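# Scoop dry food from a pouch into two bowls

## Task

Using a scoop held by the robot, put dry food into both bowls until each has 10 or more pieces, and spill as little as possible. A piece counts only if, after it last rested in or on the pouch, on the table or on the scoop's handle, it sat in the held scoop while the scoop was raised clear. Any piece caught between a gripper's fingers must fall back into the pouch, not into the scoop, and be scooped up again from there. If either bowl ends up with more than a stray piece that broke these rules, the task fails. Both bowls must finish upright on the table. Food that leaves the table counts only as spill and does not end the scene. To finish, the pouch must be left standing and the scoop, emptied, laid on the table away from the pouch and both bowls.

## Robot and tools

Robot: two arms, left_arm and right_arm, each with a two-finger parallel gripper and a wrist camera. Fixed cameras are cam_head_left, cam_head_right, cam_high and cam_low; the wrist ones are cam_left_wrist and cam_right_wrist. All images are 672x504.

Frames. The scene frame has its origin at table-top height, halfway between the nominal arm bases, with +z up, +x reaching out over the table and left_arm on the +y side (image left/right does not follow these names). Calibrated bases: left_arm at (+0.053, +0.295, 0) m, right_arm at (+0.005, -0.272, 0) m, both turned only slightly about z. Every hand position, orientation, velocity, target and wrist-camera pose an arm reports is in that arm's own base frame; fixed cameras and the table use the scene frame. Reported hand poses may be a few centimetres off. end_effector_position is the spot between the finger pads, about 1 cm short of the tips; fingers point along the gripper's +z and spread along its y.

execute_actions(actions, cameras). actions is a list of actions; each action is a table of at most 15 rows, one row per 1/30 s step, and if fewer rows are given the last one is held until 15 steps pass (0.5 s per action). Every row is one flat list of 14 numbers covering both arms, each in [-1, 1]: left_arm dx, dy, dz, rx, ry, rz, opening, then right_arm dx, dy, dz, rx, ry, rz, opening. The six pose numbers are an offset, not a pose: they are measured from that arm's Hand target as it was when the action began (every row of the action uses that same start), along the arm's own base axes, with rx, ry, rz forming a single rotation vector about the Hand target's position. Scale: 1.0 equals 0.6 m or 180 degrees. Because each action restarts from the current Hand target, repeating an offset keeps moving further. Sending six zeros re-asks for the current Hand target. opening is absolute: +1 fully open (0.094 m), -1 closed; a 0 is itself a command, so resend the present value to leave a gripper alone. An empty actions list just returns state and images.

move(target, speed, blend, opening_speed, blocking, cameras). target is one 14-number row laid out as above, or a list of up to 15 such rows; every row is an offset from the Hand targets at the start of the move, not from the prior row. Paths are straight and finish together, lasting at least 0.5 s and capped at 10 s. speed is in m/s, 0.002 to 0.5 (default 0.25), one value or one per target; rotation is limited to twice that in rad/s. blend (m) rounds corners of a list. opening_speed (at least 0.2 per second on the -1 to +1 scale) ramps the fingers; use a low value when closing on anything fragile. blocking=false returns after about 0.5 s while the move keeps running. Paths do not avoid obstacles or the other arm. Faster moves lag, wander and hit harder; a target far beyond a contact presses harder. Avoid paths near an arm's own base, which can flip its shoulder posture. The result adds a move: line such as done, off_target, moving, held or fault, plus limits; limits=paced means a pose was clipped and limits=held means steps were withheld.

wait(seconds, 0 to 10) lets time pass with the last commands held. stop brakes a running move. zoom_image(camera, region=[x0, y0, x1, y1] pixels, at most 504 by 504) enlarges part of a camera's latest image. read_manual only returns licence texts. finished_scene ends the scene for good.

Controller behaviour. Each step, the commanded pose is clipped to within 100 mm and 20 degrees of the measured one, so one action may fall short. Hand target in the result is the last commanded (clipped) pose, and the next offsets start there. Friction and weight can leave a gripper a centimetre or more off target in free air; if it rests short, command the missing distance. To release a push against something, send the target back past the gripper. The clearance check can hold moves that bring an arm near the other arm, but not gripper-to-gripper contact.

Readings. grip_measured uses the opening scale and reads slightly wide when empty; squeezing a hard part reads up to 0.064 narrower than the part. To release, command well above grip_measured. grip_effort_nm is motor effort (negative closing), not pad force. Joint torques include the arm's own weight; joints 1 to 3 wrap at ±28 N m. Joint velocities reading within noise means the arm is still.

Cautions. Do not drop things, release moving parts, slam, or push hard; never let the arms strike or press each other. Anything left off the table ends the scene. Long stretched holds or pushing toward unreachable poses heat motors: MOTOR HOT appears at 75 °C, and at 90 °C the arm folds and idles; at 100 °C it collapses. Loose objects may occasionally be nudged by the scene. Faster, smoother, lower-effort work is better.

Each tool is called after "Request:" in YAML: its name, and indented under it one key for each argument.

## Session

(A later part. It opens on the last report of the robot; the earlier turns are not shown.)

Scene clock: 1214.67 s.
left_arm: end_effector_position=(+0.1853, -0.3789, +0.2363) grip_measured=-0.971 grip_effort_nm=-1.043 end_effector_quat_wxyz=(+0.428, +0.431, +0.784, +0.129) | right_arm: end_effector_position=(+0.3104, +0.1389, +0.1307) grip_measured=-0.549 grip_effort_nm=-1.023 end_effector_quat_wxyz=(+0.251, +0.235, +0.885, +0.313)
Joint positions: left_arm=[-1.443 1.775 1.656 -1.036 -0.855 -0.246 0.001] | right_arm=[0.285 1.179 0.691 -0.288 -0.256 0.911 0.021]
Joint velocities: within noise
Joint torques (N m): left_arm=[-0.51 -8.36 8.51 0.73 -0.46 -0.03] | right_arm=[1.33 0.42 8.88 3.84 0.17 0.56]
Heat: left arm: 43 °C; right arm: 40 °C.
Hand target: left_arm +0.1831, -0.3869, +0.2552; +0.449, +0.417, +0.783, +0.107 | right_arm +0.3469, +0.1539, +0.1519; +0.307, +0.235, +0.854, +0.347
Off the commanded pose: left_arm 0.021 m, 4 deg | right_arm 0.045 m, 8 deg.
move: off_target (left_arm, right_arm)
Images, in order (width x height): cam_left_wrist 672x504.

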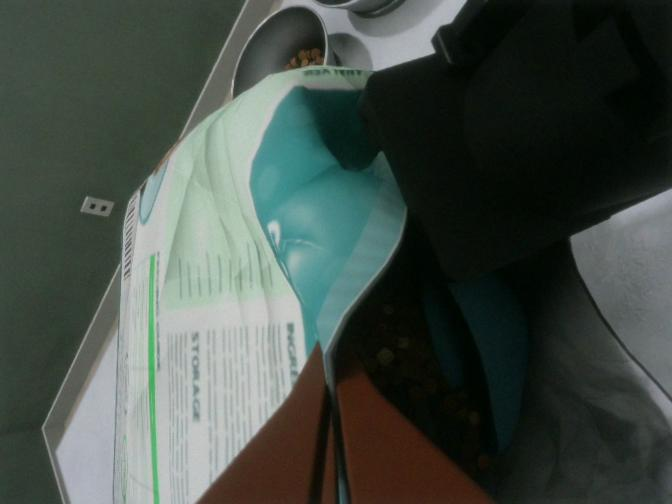

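Request:
move:
  target:
    - [0,0,0,0,0,0,-1,-0.01,0.03,0.02,0.07,0.018,0,-0.979154]
    - [0,0,0,0,0,0,-1,-0.03,0.01,0.09,0.15,0.03,0,-0.979154]
  speed: 0.08
  blend: 0.01
  cameras: ["cam_left_wrist","cam_head_right"]

Request:
zoom_image:
  camera: "cam_left_wrist"
  region: [320, 180, 580, 440]

Scene clock: 1223.17 s.
left_arm: end_effector_position=(+0.1918, -0.3727, +0.2405) grip_measured=-0.971 grip_effort_nm=-1.043 end_effector_quat_wxyz=(+0.437, +0.424, +0.780, +0.149) | right_arm: end_effector_position=(+0.3093, +0.1593, +0.1699) grip_measured=-0.544 grip_effort_nm=-1.023 end_effector_quat_wxyz=(+0.138, +0.355, +0.790, +0.480)
Joint positions: left_arm=[-1.437 1.775 1.656 -1.049 -0.897 -0.246 0.001] | right_arm=[0.191 1.149 0.675 -0.164 -0.573 1.331 0.021]
Joint velocities: within noise
Joint torques (N m): left_arm=[-1.05 -8.17 8.57 0.85 -0.11 -0.02] | right_arm=[-0.69 -5.38 7.05 3.66 -0.25 -0.08]
Heat: left arm: 42 °C; right arm: 44 °C.
Hand target: left_arm +0.1832, -0.3869, +0.2552; +0.449, +0.417, +0.783, +0.107 | right_arm +0.3290, +0.1599, +0.2060; +0.204, +0.316, +0.763, +0.526
Off the commanded pose: left_arm 0.022 m, 5 deg | right_arm 0.041 m, 11 deg.
move: off_target (left_arm, right_arm)
Images, in order (width x height): cam_head_right 672x504, cam_left_wrist 672x504.

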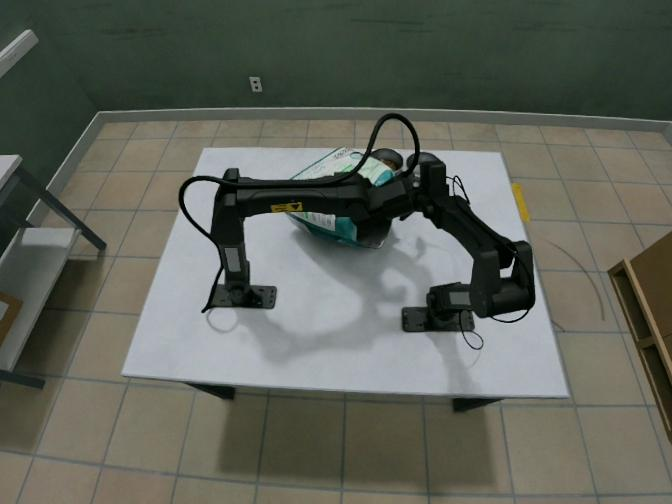

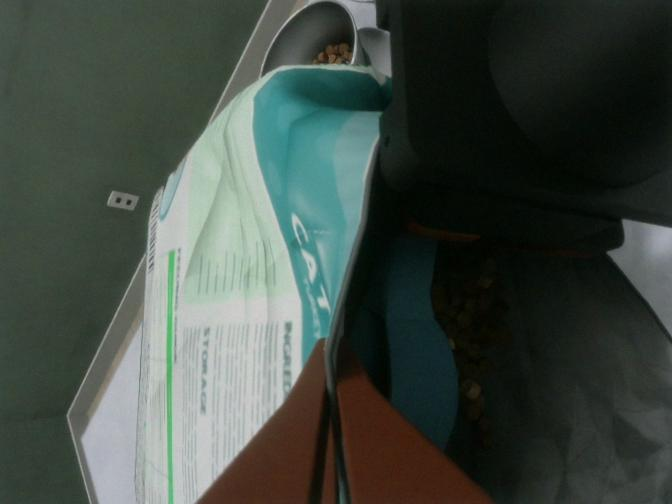

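Scaled by 1.938.

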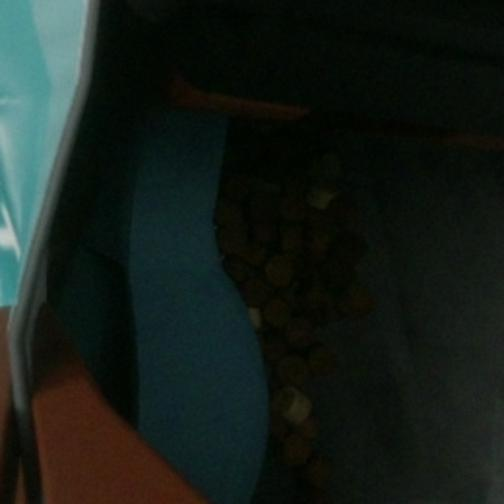

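Request:
move:
  target:
    - [0,0,0,0,0,0,-1,-0.035,-0.1,-0.01,0,0,0,-0.979154]
    - [0,0,0,0,0,0,-1,-0.06,-0.22,0.04,0,0,0,-0.979154]
  speed: 0.08
  blend: 0.01
  cameras: ["cam_left_wrist","cam_head_right"]

Request:
zoom_image:
  camera: "cam_left_wrist"
  region: [320, 60, 672, 440]

Scene clock: 1232.07 s.
left_arm: end_effector_position=(+0.1871, -0.3765, +0.2373) grip_measured=-0.971 grip_effort_nm=-1.038 end_effector_quat_wxyz=(+0.430, +0.430, +0.782, +0.136) | right_arm: end_effector_position=(+0.2934, +0.0284, +0.2178) grip_measured=-0.544 grip_effort_nm=-1.028 end_effector_quat_wxyz=(+0.206, +0.322, +0.767, +0.516)
Joint positions: left_arm=[-1.441 1.775 1.656 -1.043 -0.868 -0.246 0.001] | right_arm=[-0.468 1.123 0.828 -0.644 -1.075 0.713 0.021]
Joint velocities: within noise
Joint torques (N m): left_arm=[-0.84 -8.2 8.34 0.83 -0.35 -0.03] | right_arm=[-0.55 -1.7 10.06 0.97 -0.73 -0.14]
Heat: left arm: 41 °C; right arm: 44 °C.
Hand target: left_arm +0.1831, -0.3870, +0.2552; +0.449, +0.417, +0.783, +0.107 | right_arm +0.2929, +0.0279, +0.2299; +0.204, +0.316, +0.763, +0.526
Off the commanded pose: left_arm 0.021 m, 4 deg | right_arm 0.012 m, 1 deg.
move: off_target (left_arm, right_arm)
Images, in order (width x height): cam_head_right 672x504, cam_left_wrist 672x504.

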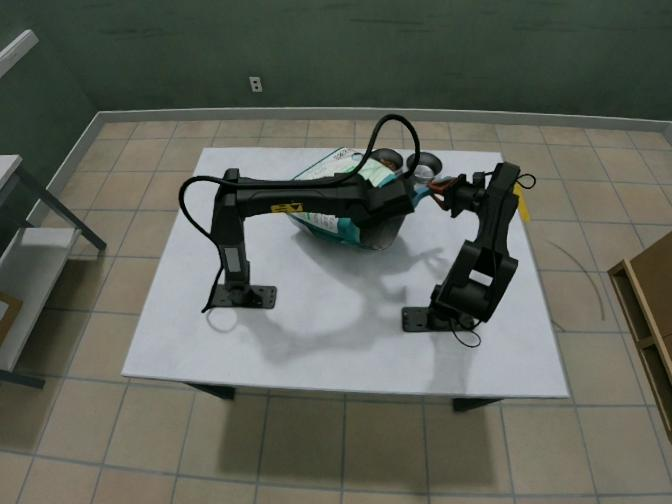

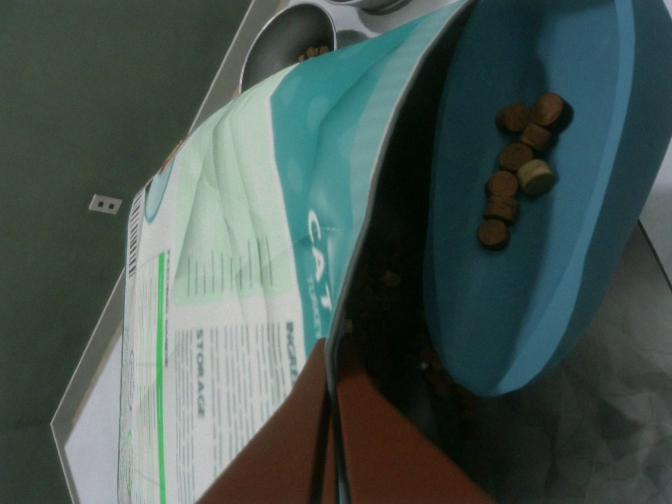

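Scaled by 1.326.

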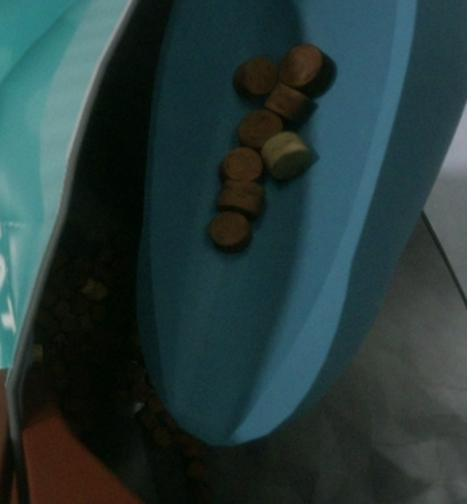

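Request:
move:
  target:
    - [0,0,0,0,0,0,-1,-0.038,-0.213,0.117,0,0,0,-0.979154]
    - [0,0,0,0,0,0,-1,0.18,-0.18,0.11,-0.044,-0.087,-0.2685,-0.979154]
    - [0,0,0,0,0,0,-1,0.275,-0.258,-0.1,-0.044,-0.087,-0.2685,-0.979154]
  speed: 0.13
  blend: 0.03
  cameras: ["cam_high","cam_right_wrist","cam_left_wrist"]

Request:
zoom_image:
  camera: "cam_high"
  region: [180, 220, 320, 330]

Scene clock: 1257.80 s.
left_arm: end_effector_position=(+0.1809, -0.3806, +0.2364) grip_measured=-0.971 grip_effort_nm=-1.043 end_effector_quat_wxyz=(+0.429, +0.436, +0.781, +0.128) | right_arm: end_effector_position=(+0.4570, -0.1292, +0.1707) grip_measured=-0.544 grip_effort_nm=-1.023 end_effector_quat_wxyz=(+0.514, +0.525, +0.566, +0.374)
Joint positions: left_arm=[-1.455 1.775 1.656 -1.038 -0.857 -0.246 0.001] | right_arm=[-0.369 1.653 0.711 0.742 -0.245 1.329 0.021]
Joint velocities: within noise
Joint torques (N m): left_arm=[-0.32 -8.39 8.4 0.74 -0.46 -0.05] | right_arm=[-0.43 -5.19 5.2 2.97 -0.2 -0.11]
Heat: left arm: 41 °C; right arm: 43 °C.
Hand target: left_arm +0.1831, -0.3869, +0.2552; +0.449, +0.417, +0.783, +0.107 | right_arm +0.4580, -0.1269, +0.1700; +0.520, +0.513, +0.567, +0.381
Off the commanded pose: left_arm 0.020 m, 4 deg | right_arm 0.003 m, 2 deg.
move: unfinished (the simulator was too slow to fit another step into this call; the move has ended)
Images, in order (width x height): cam_high 672x504, cam_left_wrist 672x504, cam_right_wrist 672x504.

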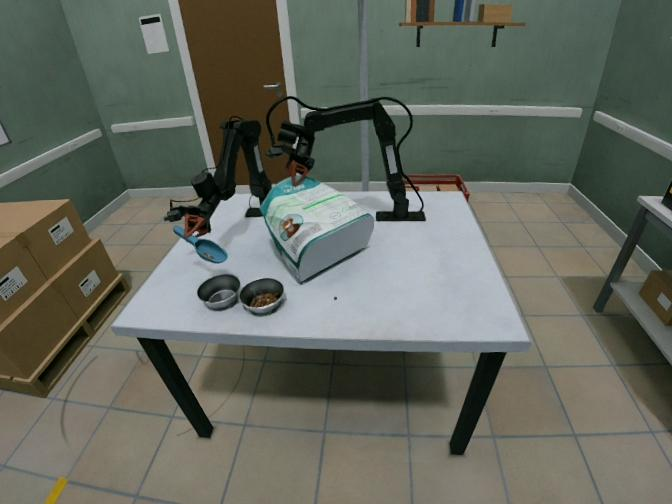

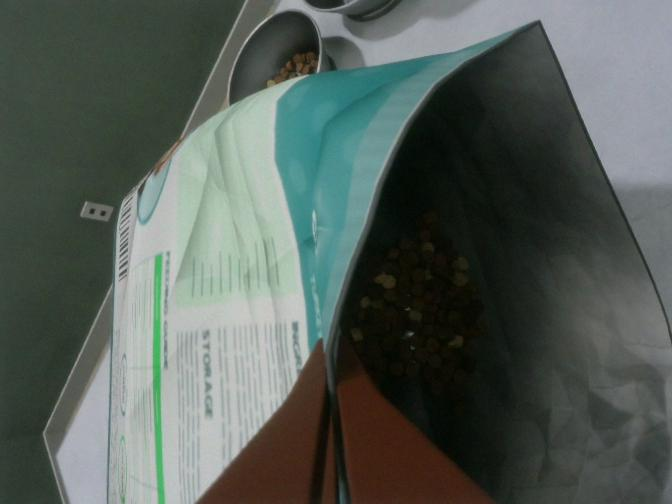

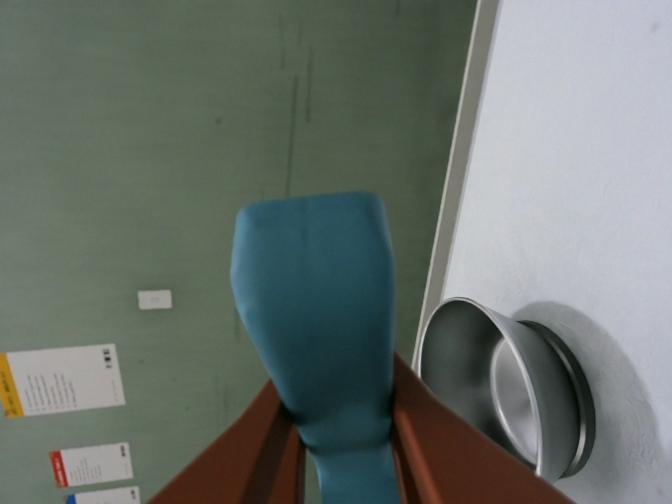

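Scaled by 3.600.

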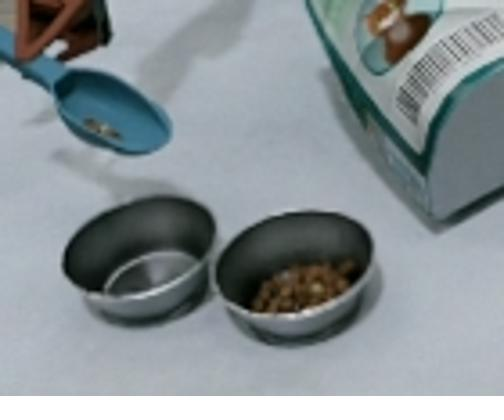

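Request:
move:
  target: [0,0,0,0,0,0,-1,0.062,0.027,0.008,-0.135,0.098,0,-0.979154]
  speed: 0.12
  cameras: ["cam_high","cam_right_wrist"]

Request:
zoom_image:
  camera: "cam_high"
  region: [180, 220, 320, 330]

Scene clock: 1269.93 s.
left_arm: end_effector_position=(+0.1809, -0.3806, +0.2364) grip_measured=-0.971 grip_effort_nm=-1.048 end_effector_quat_wxyz=(+0.429, +0.436, +0.781, +0.128) | right_arm: end_effector_position=(+0.4921, -0.1080, +0.1813) grip_measured=-0.544 grip_effort_nm=-1.028 end_effector_quat_wxyz=(+0.537, +0.439, +0.696, +0.187)
Joint positions: left_arm=[-1.455 1.775 1.656 -1.038 -0.857 -0.246 0.001] | right_arm=[-0.214 1.667 0.966 0.34 0.012 0.903 0.021]
Joint velocities: within noise
Joint torques (N m): left_arm=[-0.25 -8.35 8.36 0.77 -0.45 -0.04] | right_arm=[0.44 -5.79 10.1 1.65 0.19 -0.17]
Heat: left arm: 41 °C; right arm: 41 °C.
Hand target: left_arm +0.1831, -0.3869, +0.2552; +0.449, +0.417, +0.783, +0.107 | right_arm +0.4952, -0.1107, +0.1747; +0.523, +0.445, +0.706, +0.172
Off the commanded pose: left_arm 0.020 m, 4 deg | right_arm 0.008 m, 3 deg.
move: off_target (left_arm, right_arm)
Images, in order (width x height): cam_high 672x504, cam_right_wrist 672x504.

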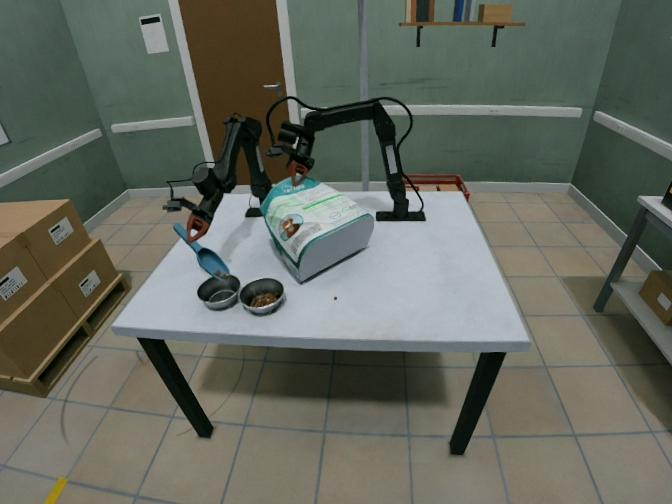

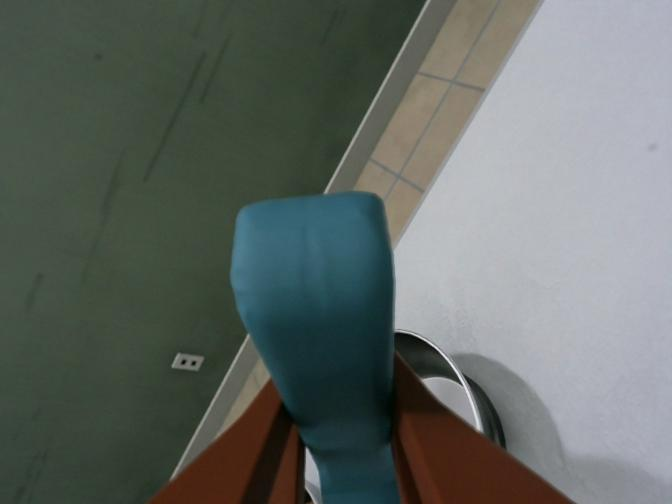

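Scaled by 3.600.

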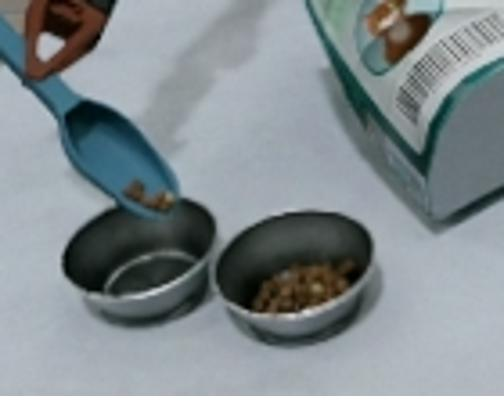

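Request:
move:
  target:
    - [0,0,0,0,0,0,-1,0.017,-0.042,0.017,0,0,0,-0.979154]
    - [0,0,0,0,0,0,-1,0.041,-0.017,0.03,-0.065,0.047,0,-0.979154]
  speed: 0.1
  blend: 0.005
  cameras: ["cam_high","cam_right_wrist"]

Request:
zoom_image:
  camera: "cam_high"
  region: [180, 220, 320, 330]

Scene clock: 1278.73 s.
left_arm: end_effector_position=(+0.1809, -0.3806, +0.2364) grip_measured=-0.971 grip_effort_nm=-1.053 end_effector_quat_wxyz=(+0.429, +0.436, +0.781, +0.128) | right_arm: end_effector_position=(+0.5181, -0.1177, +0.1993) grip_measured=-0.544 grip_effort_nm=-1.038 end_effector_quat_wxyz=(+0.528, +0.396, +0.747, +0.082)
Joint positions: left_arm=[-1.455 1.775 1.656 -1.038 -0.857 -0.246 0.001] | right_arm=[-0.179 1.748 1.218 0.083 0.14 0.71 0.021]
Joint velocities: within noise
Joint torques (N m): left_arm=[-0.4 -8.27 8.36 0.76 -0.46 -0.06] | right_arm=[0.28 -6.49 10.58 1.58 0.23 -0.14]
Heat: left arm: 41 °C; right arm: 42 °C.
Hand target: left_arm +0.1831, -0.3869, +0.2552; +0.449, +0.417, +0.783, +0.107 | right_arm +0.5198, -0.1209, +0.1928; +0.513, +0.400, +0.757, +0.066
Off the commanded pose: left_arm 0.020 m, 4 deg | right_arm 0.007 m, 3 deg.
move: off_target (left_arm, right_arm)
Images, in order (width x height): cam_high 672x504, cam_right_wrist 672x504.

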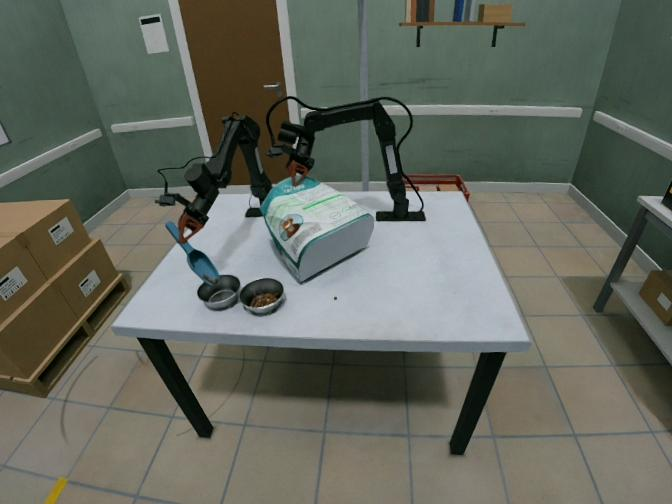

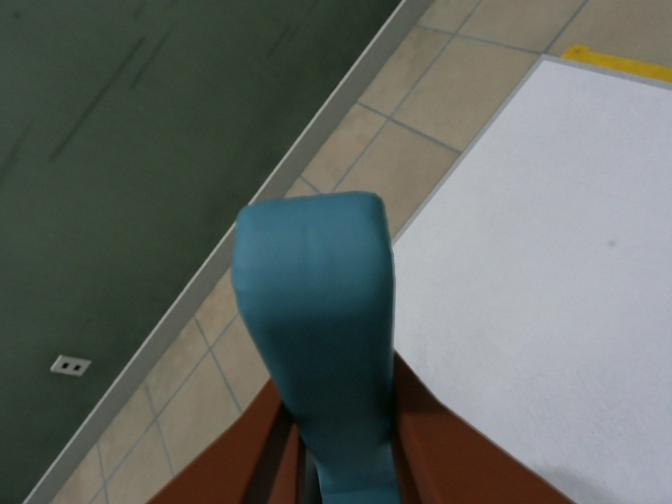

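Scaled by 3.600.

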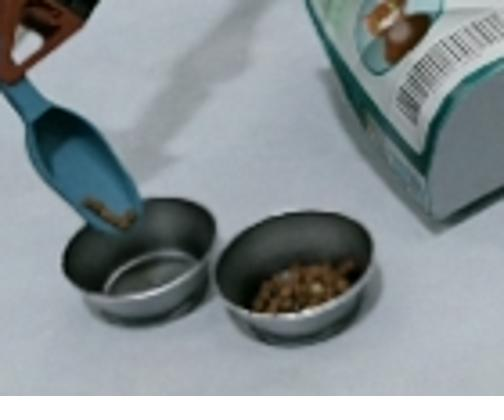

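Request:
move:
  target: [0,0,0,0,0,0,-1,0.042,0.05,0.022,-0.081,0.059,0,-0.979154]
  speed: 0.1
  cameras: ["cam_high","cam_right_wrist"]

Request:
zoom_image:
  camera: "cam_high"
  region: [180, 220, 320, 330]

Scene clock: 1285.50 s.
left_arm: end_effector_position=(+0.1809, -0.3806, +0.2364) grip_measured=-0.971 grip_effort_nm=-1.048 end_effector_quat_wxyz=(+0.429, +0.436, +0.781, +0.128) | right_arm: end_effector_position=(+0.5449, -0.0878, +0.2128) grip_measured=-0.544 grip_effort_nm=-1.033 end_effector_quat_wxyz=(+0.505, +0.336, +0.794, -0.048)
Joint positions: left_arm=[-1.455 1.775 1.656 -1.038 -0.857 -0.246 0.001] | right_arm=[-0.036 1.873 1.497 -0.18 0.399 0.542 0.021]
Joint velocities: within noise
Joint torques (N m): left_arm=[-0.47 -8.27 8.34 0.75 -0.45 -0.06] | right_arm=[0.58 -7.5 10.65 1.46 0.36 -0.1]
Heat: left arm: 41 °C; right arm: 43 °C.
Hand target: left_arm +0.1831, -0.3869, +0.2552; +0.449, +0.417, +0.783, +0.107 | right_arm +0.5450, -0.0909, +0.2059; +0.487, +0.337, +0.803, -0.068
Off the commanded pose: left_arm 0.020 m, 4 deg | right_arm 0.008 m, 3 deg.
move: off_target (left_arm, right_arm)
Images, in order (width x height): cam_high 672x504, cam_right_wrist 672x504.

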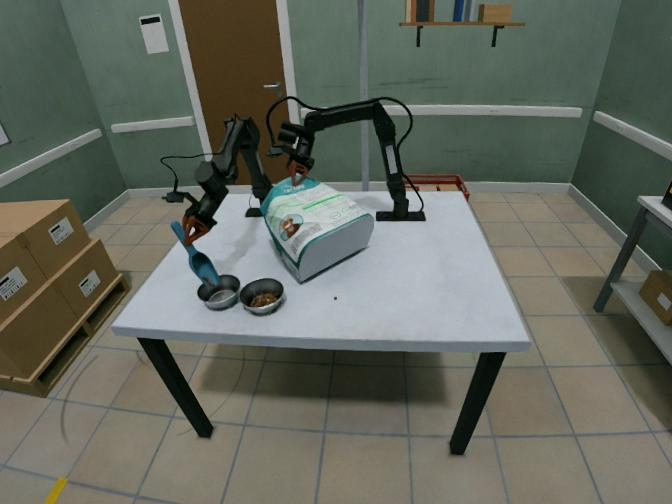

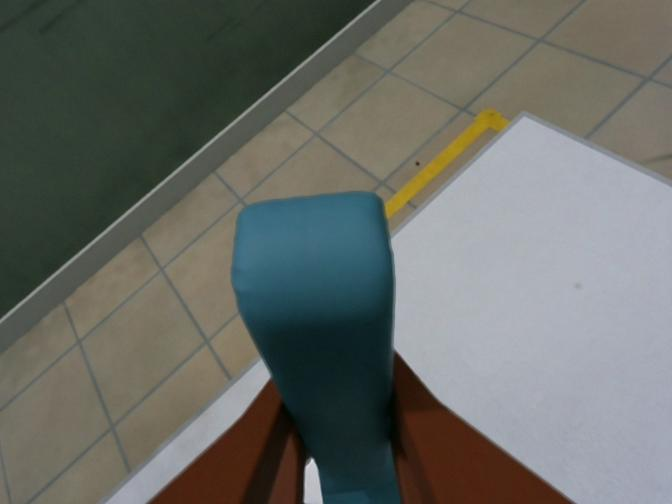

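Scaled by 3.600.

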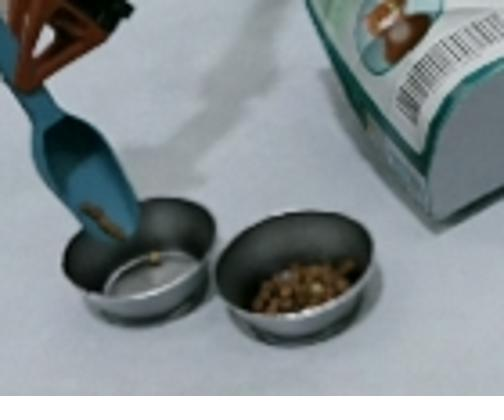

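Request:
move:
  target: [0,0,0,0,0,0,-1,0.03,0.042,0.007,-0.067,0.049,0,-0.979154]
  speed: 0.12
  cameras: ["cam_high"]

Request:
zoom_image:
  camera: "cam_high"
  region: [180, 220, 320, 330]

Scene clock: 1290.57 s.
left_arm: end_effector_position=(+0.1809, -0.3806, +0.2364) grip_measured=-0.971 grip_effort_nm=-1.048 end_effector_quat_wxyz=(+0.429, +0.436, +0.781, +0.128) | right_arm: end_effector_position=(+0.5636, -0.0632, +0.2180) grip_measured=-0.544 grip_effort_nm=-1.033 end_effector_quat_wxyz=(+0.476, +0.280, +0.819, -0.156)
Joint positions: left_arm=[-1.455 1.775 1.656 -1.038 -0.857 -0.246 0.001] | right_arm=[0.065 2.014 1.742 -0.377 0.602 0.419 0.021]
Joint velocities: within noise
Joint torques (N m): left_arm=[-0.27 -8.36 8.35 0.76 -0.48 -0.04] | right_arm=[0.31 -8.44 10.54 1.32 0.51 -0.13]
Heat: left arm: 41 °C; right arm: 43 °C.
Hand target: left_arm +0.1831, -0.3869, +0.2552; +0.449, +0.417, +0.783, +0.107 | right_arm +0.5630, -0.0657, +0.2101; +0.457, +0.277, +0.826, -0.178
Off the commanded pose: left_arm 0.020 m, 4 deg | right_arm 0.008 m, 3 deg.
move: off_target (left_arm, right_arm)
Images, in order (width x height): cam_high 672x504.

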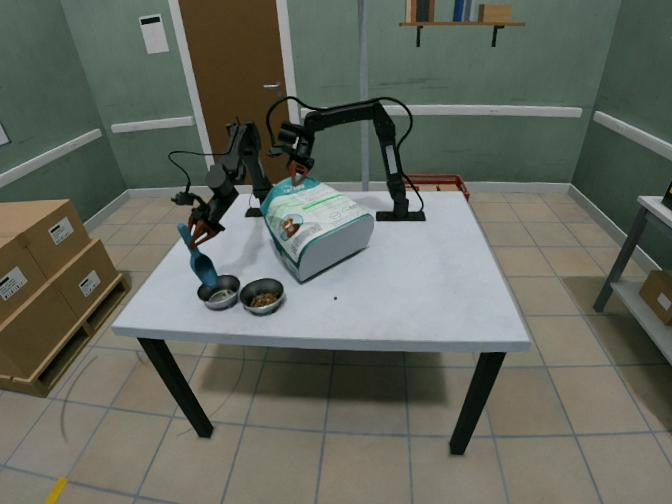

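Scaled by 3.600.

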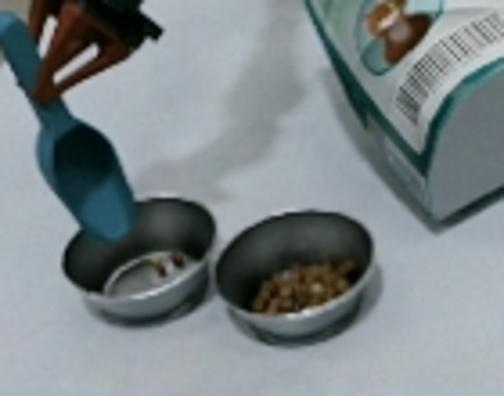

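Request:
move:
  target:
    - [0,0,0,0,0,0,-1,0,-0.03,0.09,0,0,0,-0.979154]
    - [0,0,0,0,0,0,-1,-0.172,-0.174,-0.06,-0.074,-0.1585,0.103,-0.979154]
  speed: 0.15
  blend: 0.03
  cameras: ["cam_high","cam_low","cam_head_right","cam_right_wrist"]

Request:
zoom_image:
  camera: "cam_high"
  region: [160, 200, 300, 330]

Scene clock: 1328.93 s.
left_arm: end_effector_position=(+0.1809, -0.3806, +0.2364) grip_measured=-0.971 grip_effort_nm=-1.038 end_effector_quat_wxyz=(+0.429, +0.436, +0.781, +0.128) | right_arm: end_effector_position=(+0.4605, -0.1694, +0.1747) grip_measured=-0.544 grip_effort_nm=-1.023 end_effector_quat_wxyz=(+0.687, +0.131, +0.704, -0.122)
Joint positions: left_arm=[-1.455 1.775 1.656 -1.038 -0.857 -0.246 0.001] | right_arm=[-0.352 1.805 0.685 1.095 0.007 0.009 0.021]
Joint velocities: within noise
Joint torques (N m): left_arm=[-0.38 -8.36 8.4 0.74 -0.45 -0.02] | right_arm=[-0.31 -5.71 4.78 2.93 -0.16 -0.12]
Heat: left arm: 41 °C; right arm: 45 °C.
Hand target: left_arm +0.1831, -0.3869, +0.2552; +0.449, +0.417, +0.783, +0.107 | right_arm +0.4598, -0.1701, +0.1742; +0.696, +0.123, +0.697, -0.123
Off the commanded pose: left_arm 0.020 m, 4 deg | right_arm 0.001 m, 2 deg.
move: off_target (left_arm); blend cut to 0.0283 m at target 1
Images, in order (width x height): cam_head_right 672x504, cam_high 672x504, cam_low 672x504, cam_right_wrist 672x504.

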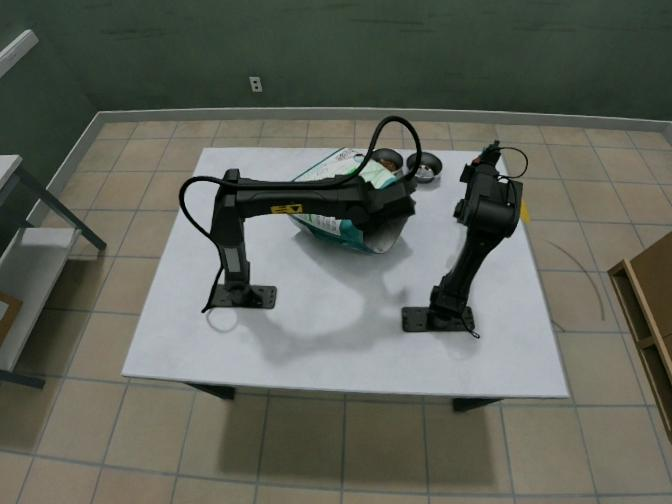

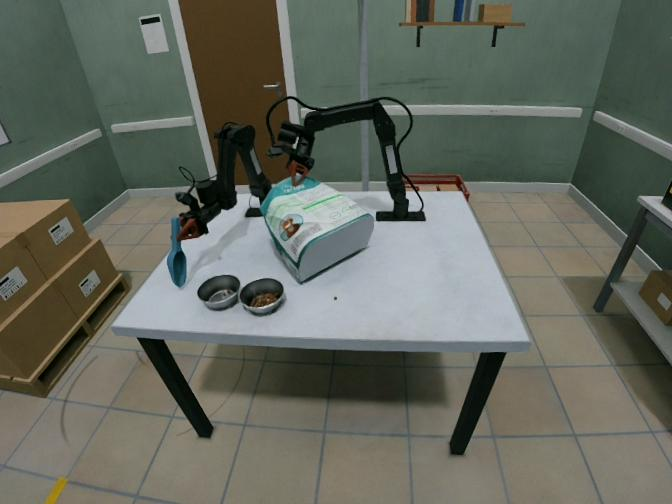

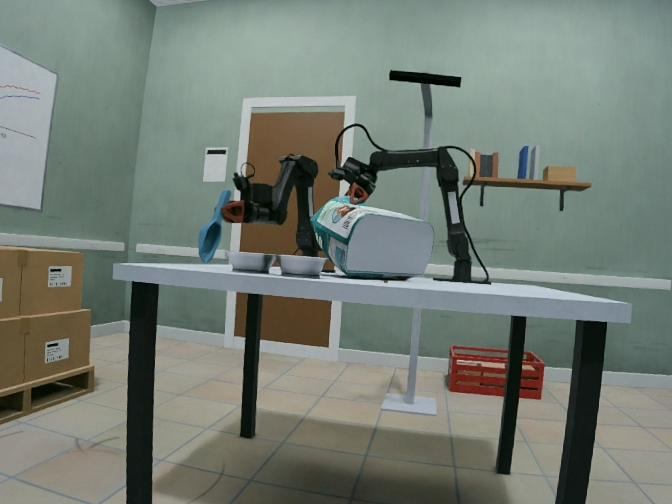

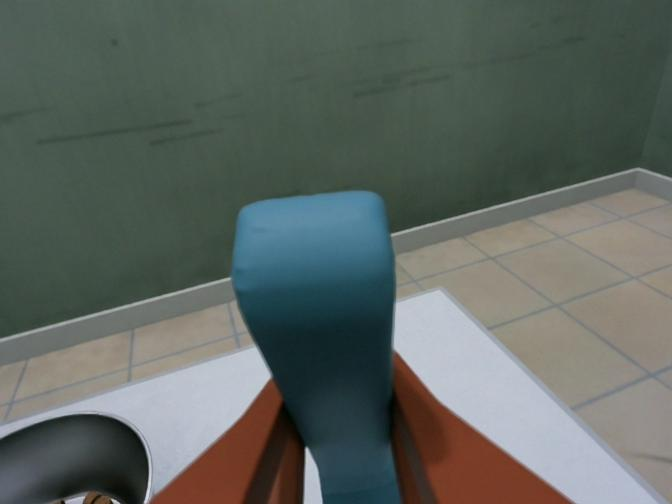

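Scaled by 3.600.

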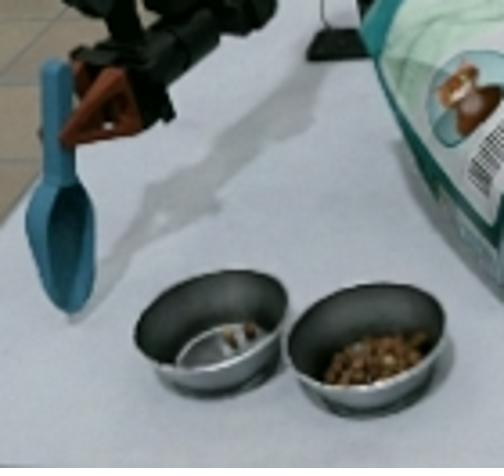

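Request:
execute_actions:
  actions: []
  cameras: ["cam_high","cam_low","cam_right_wrist"]

Request:
zoom_image:
  camera: "cam_high"
  region: [150, 200, 320, 330]

Scene clock: 1353.87 s.
left_arm: end_effector_position=(+0.1809, -0.3806, +0.2364) grip_measured=-0.971 grip_effort_nm=-1.043 end_effector_quat_wxyz=(+0.429, +0.436, +0.781, +0.128) | right_arm: end_effector_position=(+0.4605, -0.1694, +0.1748) grip_measured=-0.544 grip_effort_nm=-1.028 end_effector_quat_wxyz=(+0.688, +0.131, +0.704, -0.122)
Joint positions: left_arm=[-1.455 1.775 1.656 -1.038 -0.857 -0.246 0.001] | right_arm=[-0.352 1.805 0.685 1.095 0.007 0.009 0.021]
Joint velocities: within noise
Joint torques (N m): left_arm=[-0.36 -8.38 8.42 0.77 -0.47 -0.05] | right_arm=[-0.2 -5.55 4.86 2.96 -0.14 -0.11]
Heat: left arm: 42 °C; right arm: 42 °C.
Hand target: left_arm +0.1831, -0.3869, +0.2552; +0.449, +0.417, +0.783, +0.107 | right_arm +0.4598, -0.1701, +0.1741; +0.696, +0.123, +0.697, -0.123
Tool commands: left_gripper/opening=-1.0 right_gripper/opening=-0.979154
Off the commanded pose: left_arm 0.020 m, 4 deg | right_arm 0.001 m, 2 deg.
Images, in order (width x height): cam_high 672x504, cam_low 672x504, cam_right_wrist 672x504.

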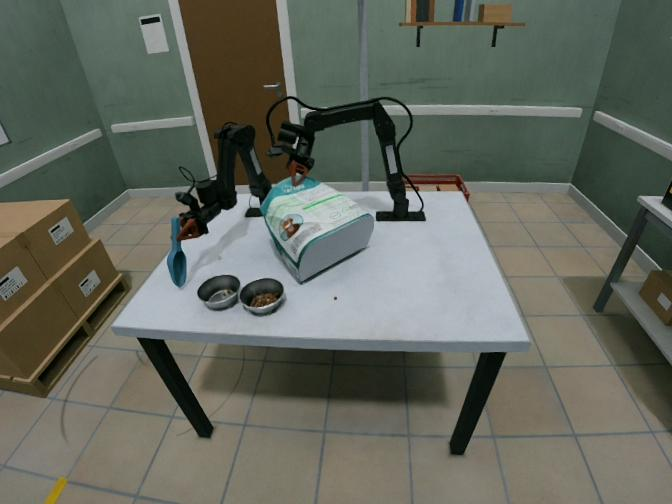

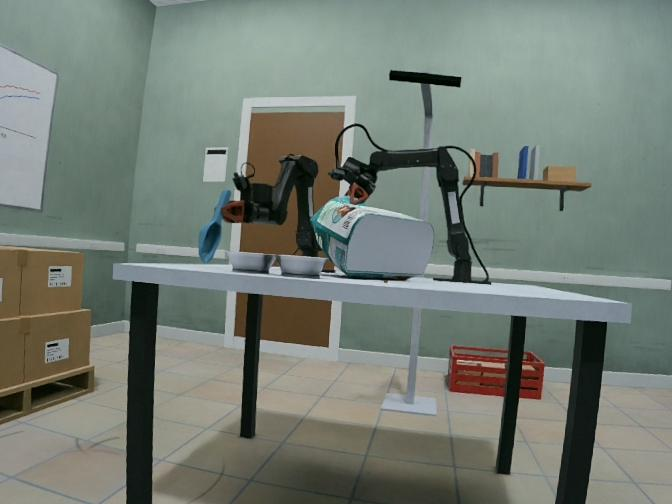

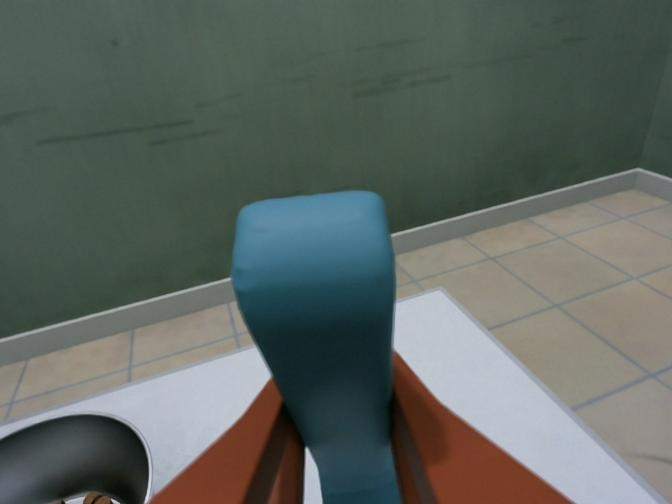

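Scaled by 2.965.

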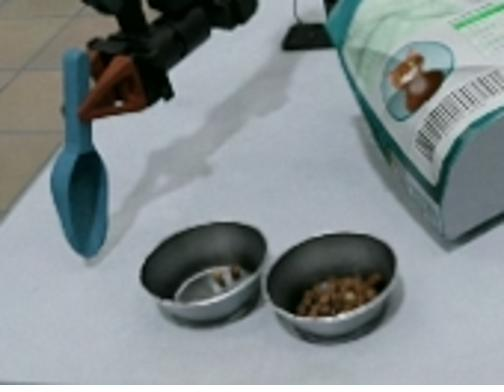

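Request:
move:
  target:
    - [0,0,0,0,0,0,-1,-0.1,0.03,0,0,0,0,-0.979154]
    - [0,0,0,0,0,0,-1,-0.1,0.03,-0.075,0,0,0,-0.979154]
  speed: 0.12
  cameras: ["cam_high","cam_low","cam_right_wrist"]

Request:
zoom_image:
  camera: "cam_low"
  region: [160, 140, 330, 300]

Scene clock: 1370.63 s.
left_arm: end_effector_position=(+0.1809, -0.3806, +0.2364) grip_measured=-0.971 grip_effort_nm=-1.048 end_effector_quat_wxyz=(+0.429, +0.436, +0.781, +0.128) | right_arm: end_effector_position=(+0.4009, -0.1531, +0.1536) grip_measured=-0.544 grip_effort_nm=-1.028 end_effector_quat_wxyz=(+0.720, +0.125, +0.670, -0.129)
Joint positions: left_arm=[-1.455 1.775 1.656 -1.038 -0.857 -0.246 0.001] | right_arm=[-0.372 1.851 0.397 1.525 -0.011 0.008 0.021]
Joint velocities: within noise
Joint torques (N m): left_arm=[-0.39 -8.31 8.42 0.76 -0.46 -0.04] | right_arm=[-0.57 -3.84 2.59 1.96 -0.17 -0.12]
Heat: left arm: 42 °C; right arm: 42 °C.
Hand target: left_arm +0.1831, -0.3869, +0.2552; +0.449, +0.417, +0.783, +0.107 | right_arm +0.3998, -0.1521, +0.1291; +0.696, +0.123, +0.697, -0.123
Off the commanded pose: left_arm 0.020 m, 4 deg | right_arm 0.024 m, 4 deg.
move: off_target (left_arm, right_arm)
Images, in order (width x height): cam_high 672x504, cam_low 672x504, cam_right_wrist 672x504.

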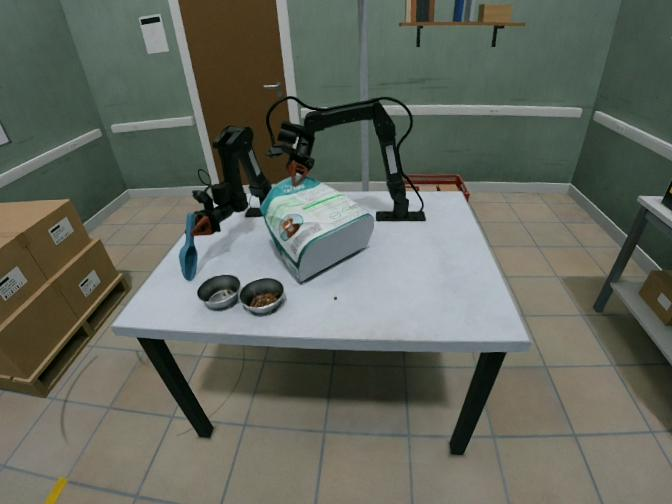

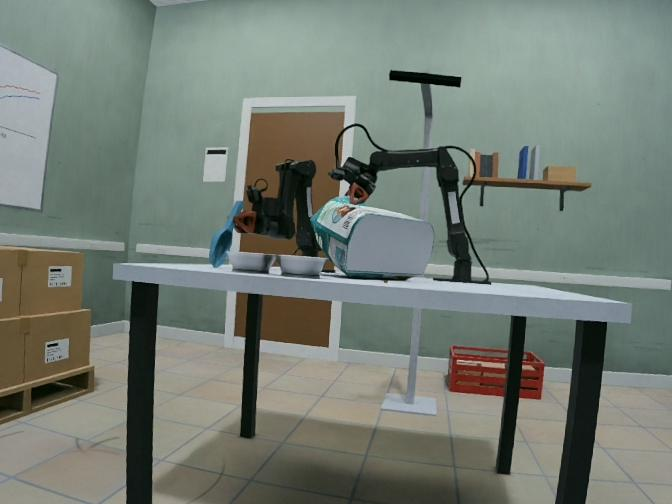

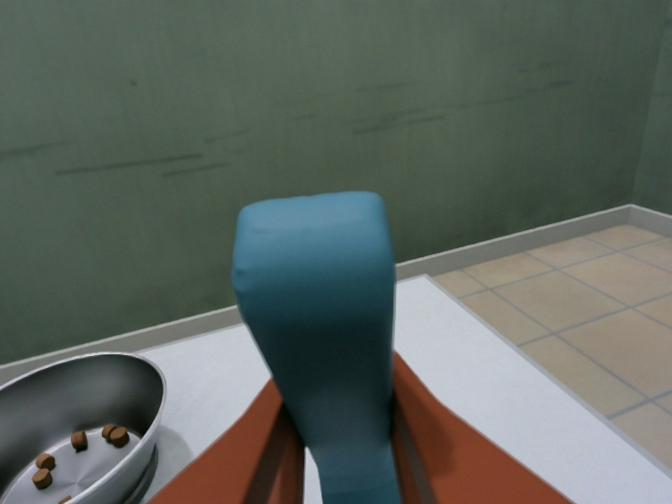

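Scaled by 2.965.

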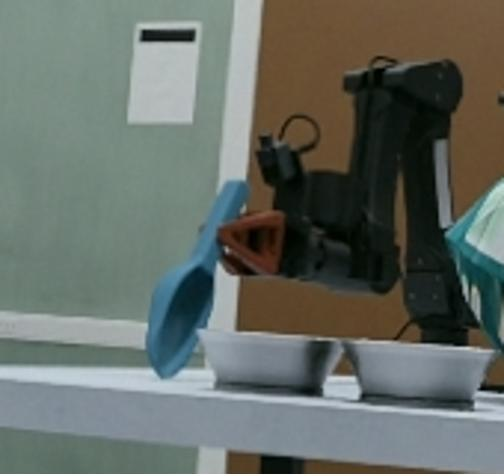

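Request:
move:
  target:
    - [0,0,0,0,0,0,-1,0,0,0.08,0,0,0,-0.979154]
    - [0,0,0,0,0,0,-1,0,0,0.08,-0.042,-0.114,0,-0.979154]
    - [0,0,0,0,0,0,-1,0,0,0.03,-0.042,-0.114,0,-0.979154]
  speed: 0.12
  cameras: ["cam_high","cam_low"]

Request:
zoom_image:
  camera: "cam_low"
  region: [160, 140, 330, 300]

Scene clock: 1383.13 s.
left_arm: end_effector_position=(+0.1809, -0.3806, +0.2364) grip_measured=-0.971 grip_effort_nm=-1.038 end_effector_quat_wxyz=(+0.429, +0.436, +0.781, +0.128) | right_arm: end_effector_position=(+0.4009, -0.1531, +0.1536) grip_measured=-0.544 grip_effort_nm=-1.033 end_effector_quat_wxyz=(+0.724, +0.124, +0.666, -0.129)
Joint positions: left_arm=[-1.455 1.775 1.656 -1.038 -0.857 -0.246 0.001] | right_arm=[-0.372 1.866 0.397 1.551 -0.011 0.008 0.021]
Joint velocities: within noise
Joint torques (N m): left_arm=[-0.39 -8.2 8.44 0.78 -0.44 -0.01] | right_arm=[-0.34 -4.33 3.1 2.58 -0.11 -0.11]
Heat: left arm: 42 °C; right arm: 41 °C.
Hand target: left_arm +0.1831, -0.3869, +0.2552; +0.449, +0.417, +0.783, +0.107 | right_arm +0.3998, -0.1521, +0.1471; +0.815, +0.097, +0.552, -0.144
Off the commanded pose: left_arm 0.020 m, 4 deg | right_arm 0.007 m, 17 deg.
joint sent to its limit (right arm) — joint 4 (wrist pitch), upper limit. The joint targets are off in orientation, not in position.
move: off_target (left_arm, right_arm)
Images, in order (width x height): cam_high 672x504, cam_low 672x504.

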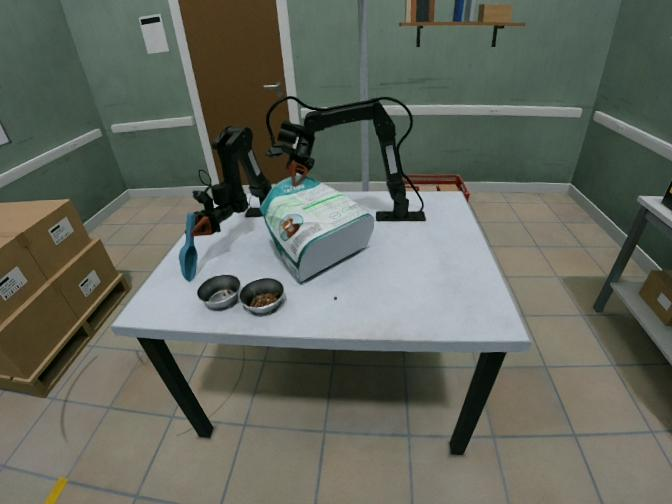

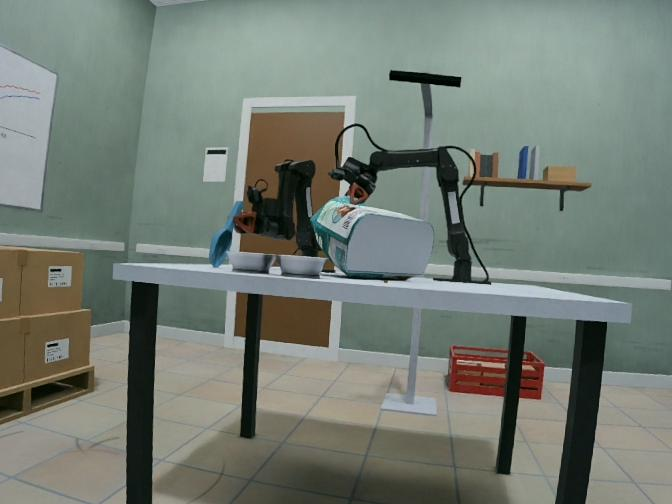

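Scaled by 2.965.

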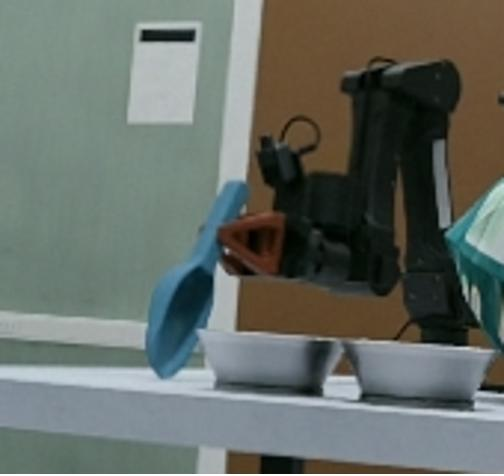

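Request:
move:
  target: [0,0,0,0,0,0,-1,0.133,-0.033,0.083,0,0,0,-0.979154]
  speed: 0.12
  cameras: ["cam_high","cam_low"]

Request:
zoom_image:
  camera: "cam_low"
  region: [140, 130, 330, 300]

Scene clock: 1393.30 s.
left_arm: end_effector_position=(+0.1809, -0.3806, +0.2364) grip_measured=-0.971 grip_effort_nm=-1.038 end_effector_quat_wxyz=(+0.429, +0.436, +0.781, +0.128) | right_arm: end_effector_position=(+0.4749, -0.1695, +0.1971) grip_measured=-0.544 grip_effort_nm=-1.023 end_effector_quat_wxyz=(+0.782, +0.103, +0.601, -0.132)
Joint positions: left_arm=[-1.455 1.775 1.656 -1.038 -0.857 -0.246 0.001] | right_arm=[-0.349 2.046 0.745 1.561 -0.011 0.007 0.021]
Joint velocities: within noise
Joint torques (N m): left_arm=[-0.43 -8.14 8.36 0.76 -0.45 0.02] | right_arm=[0.44 -6.38 6.79 2.33 0.14 -0.17]
Heat: left arm: 42 °C; right arm: 42 °C.
Hand target: left_arm +0.1831, -0.3869, +0.2552; +0.449, +0.417, +0.783, +0.107 | right_arm +0.4796, -0.1719, +0.1969; +0.815, +0.097, +0.552, -0.144
Off the commanded pose: left_arm 0.020 m, 4 deg | right_arm 0.005 m, 7 deg.
joint sent to its limit (right arm) — joint 4 (wrist pitch), upper limit. The joint targets are off in position and orientation.
move: off_target (left_arm, right_arm)
Images, in order (width x height): cam_high 672x504, cam_low 672x504.

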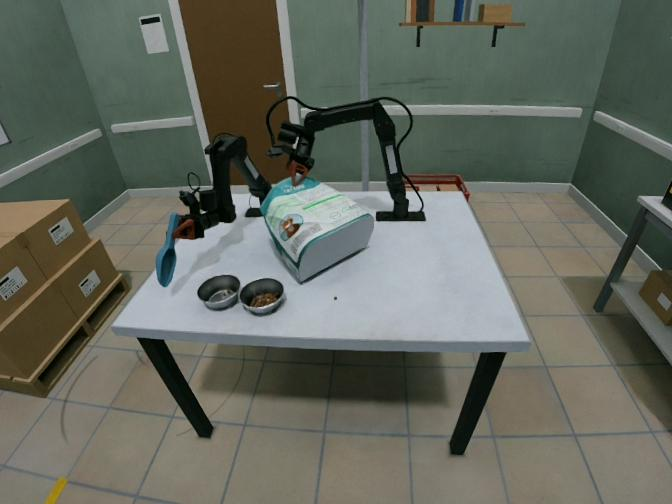

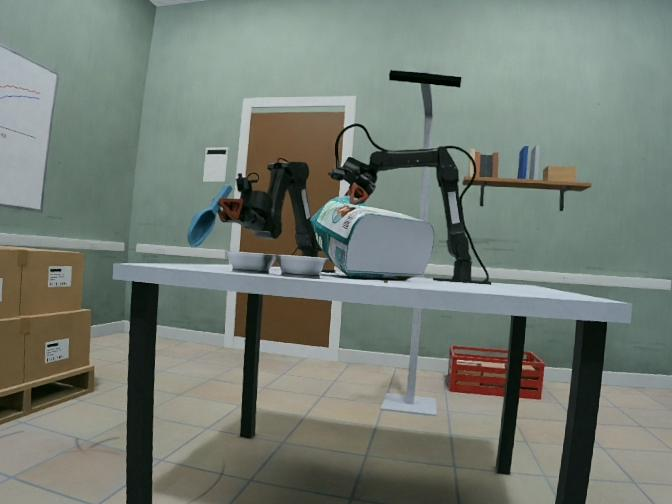

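Scaled by 2.653.

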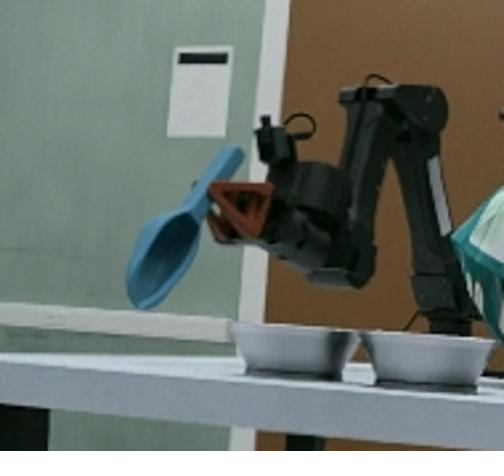

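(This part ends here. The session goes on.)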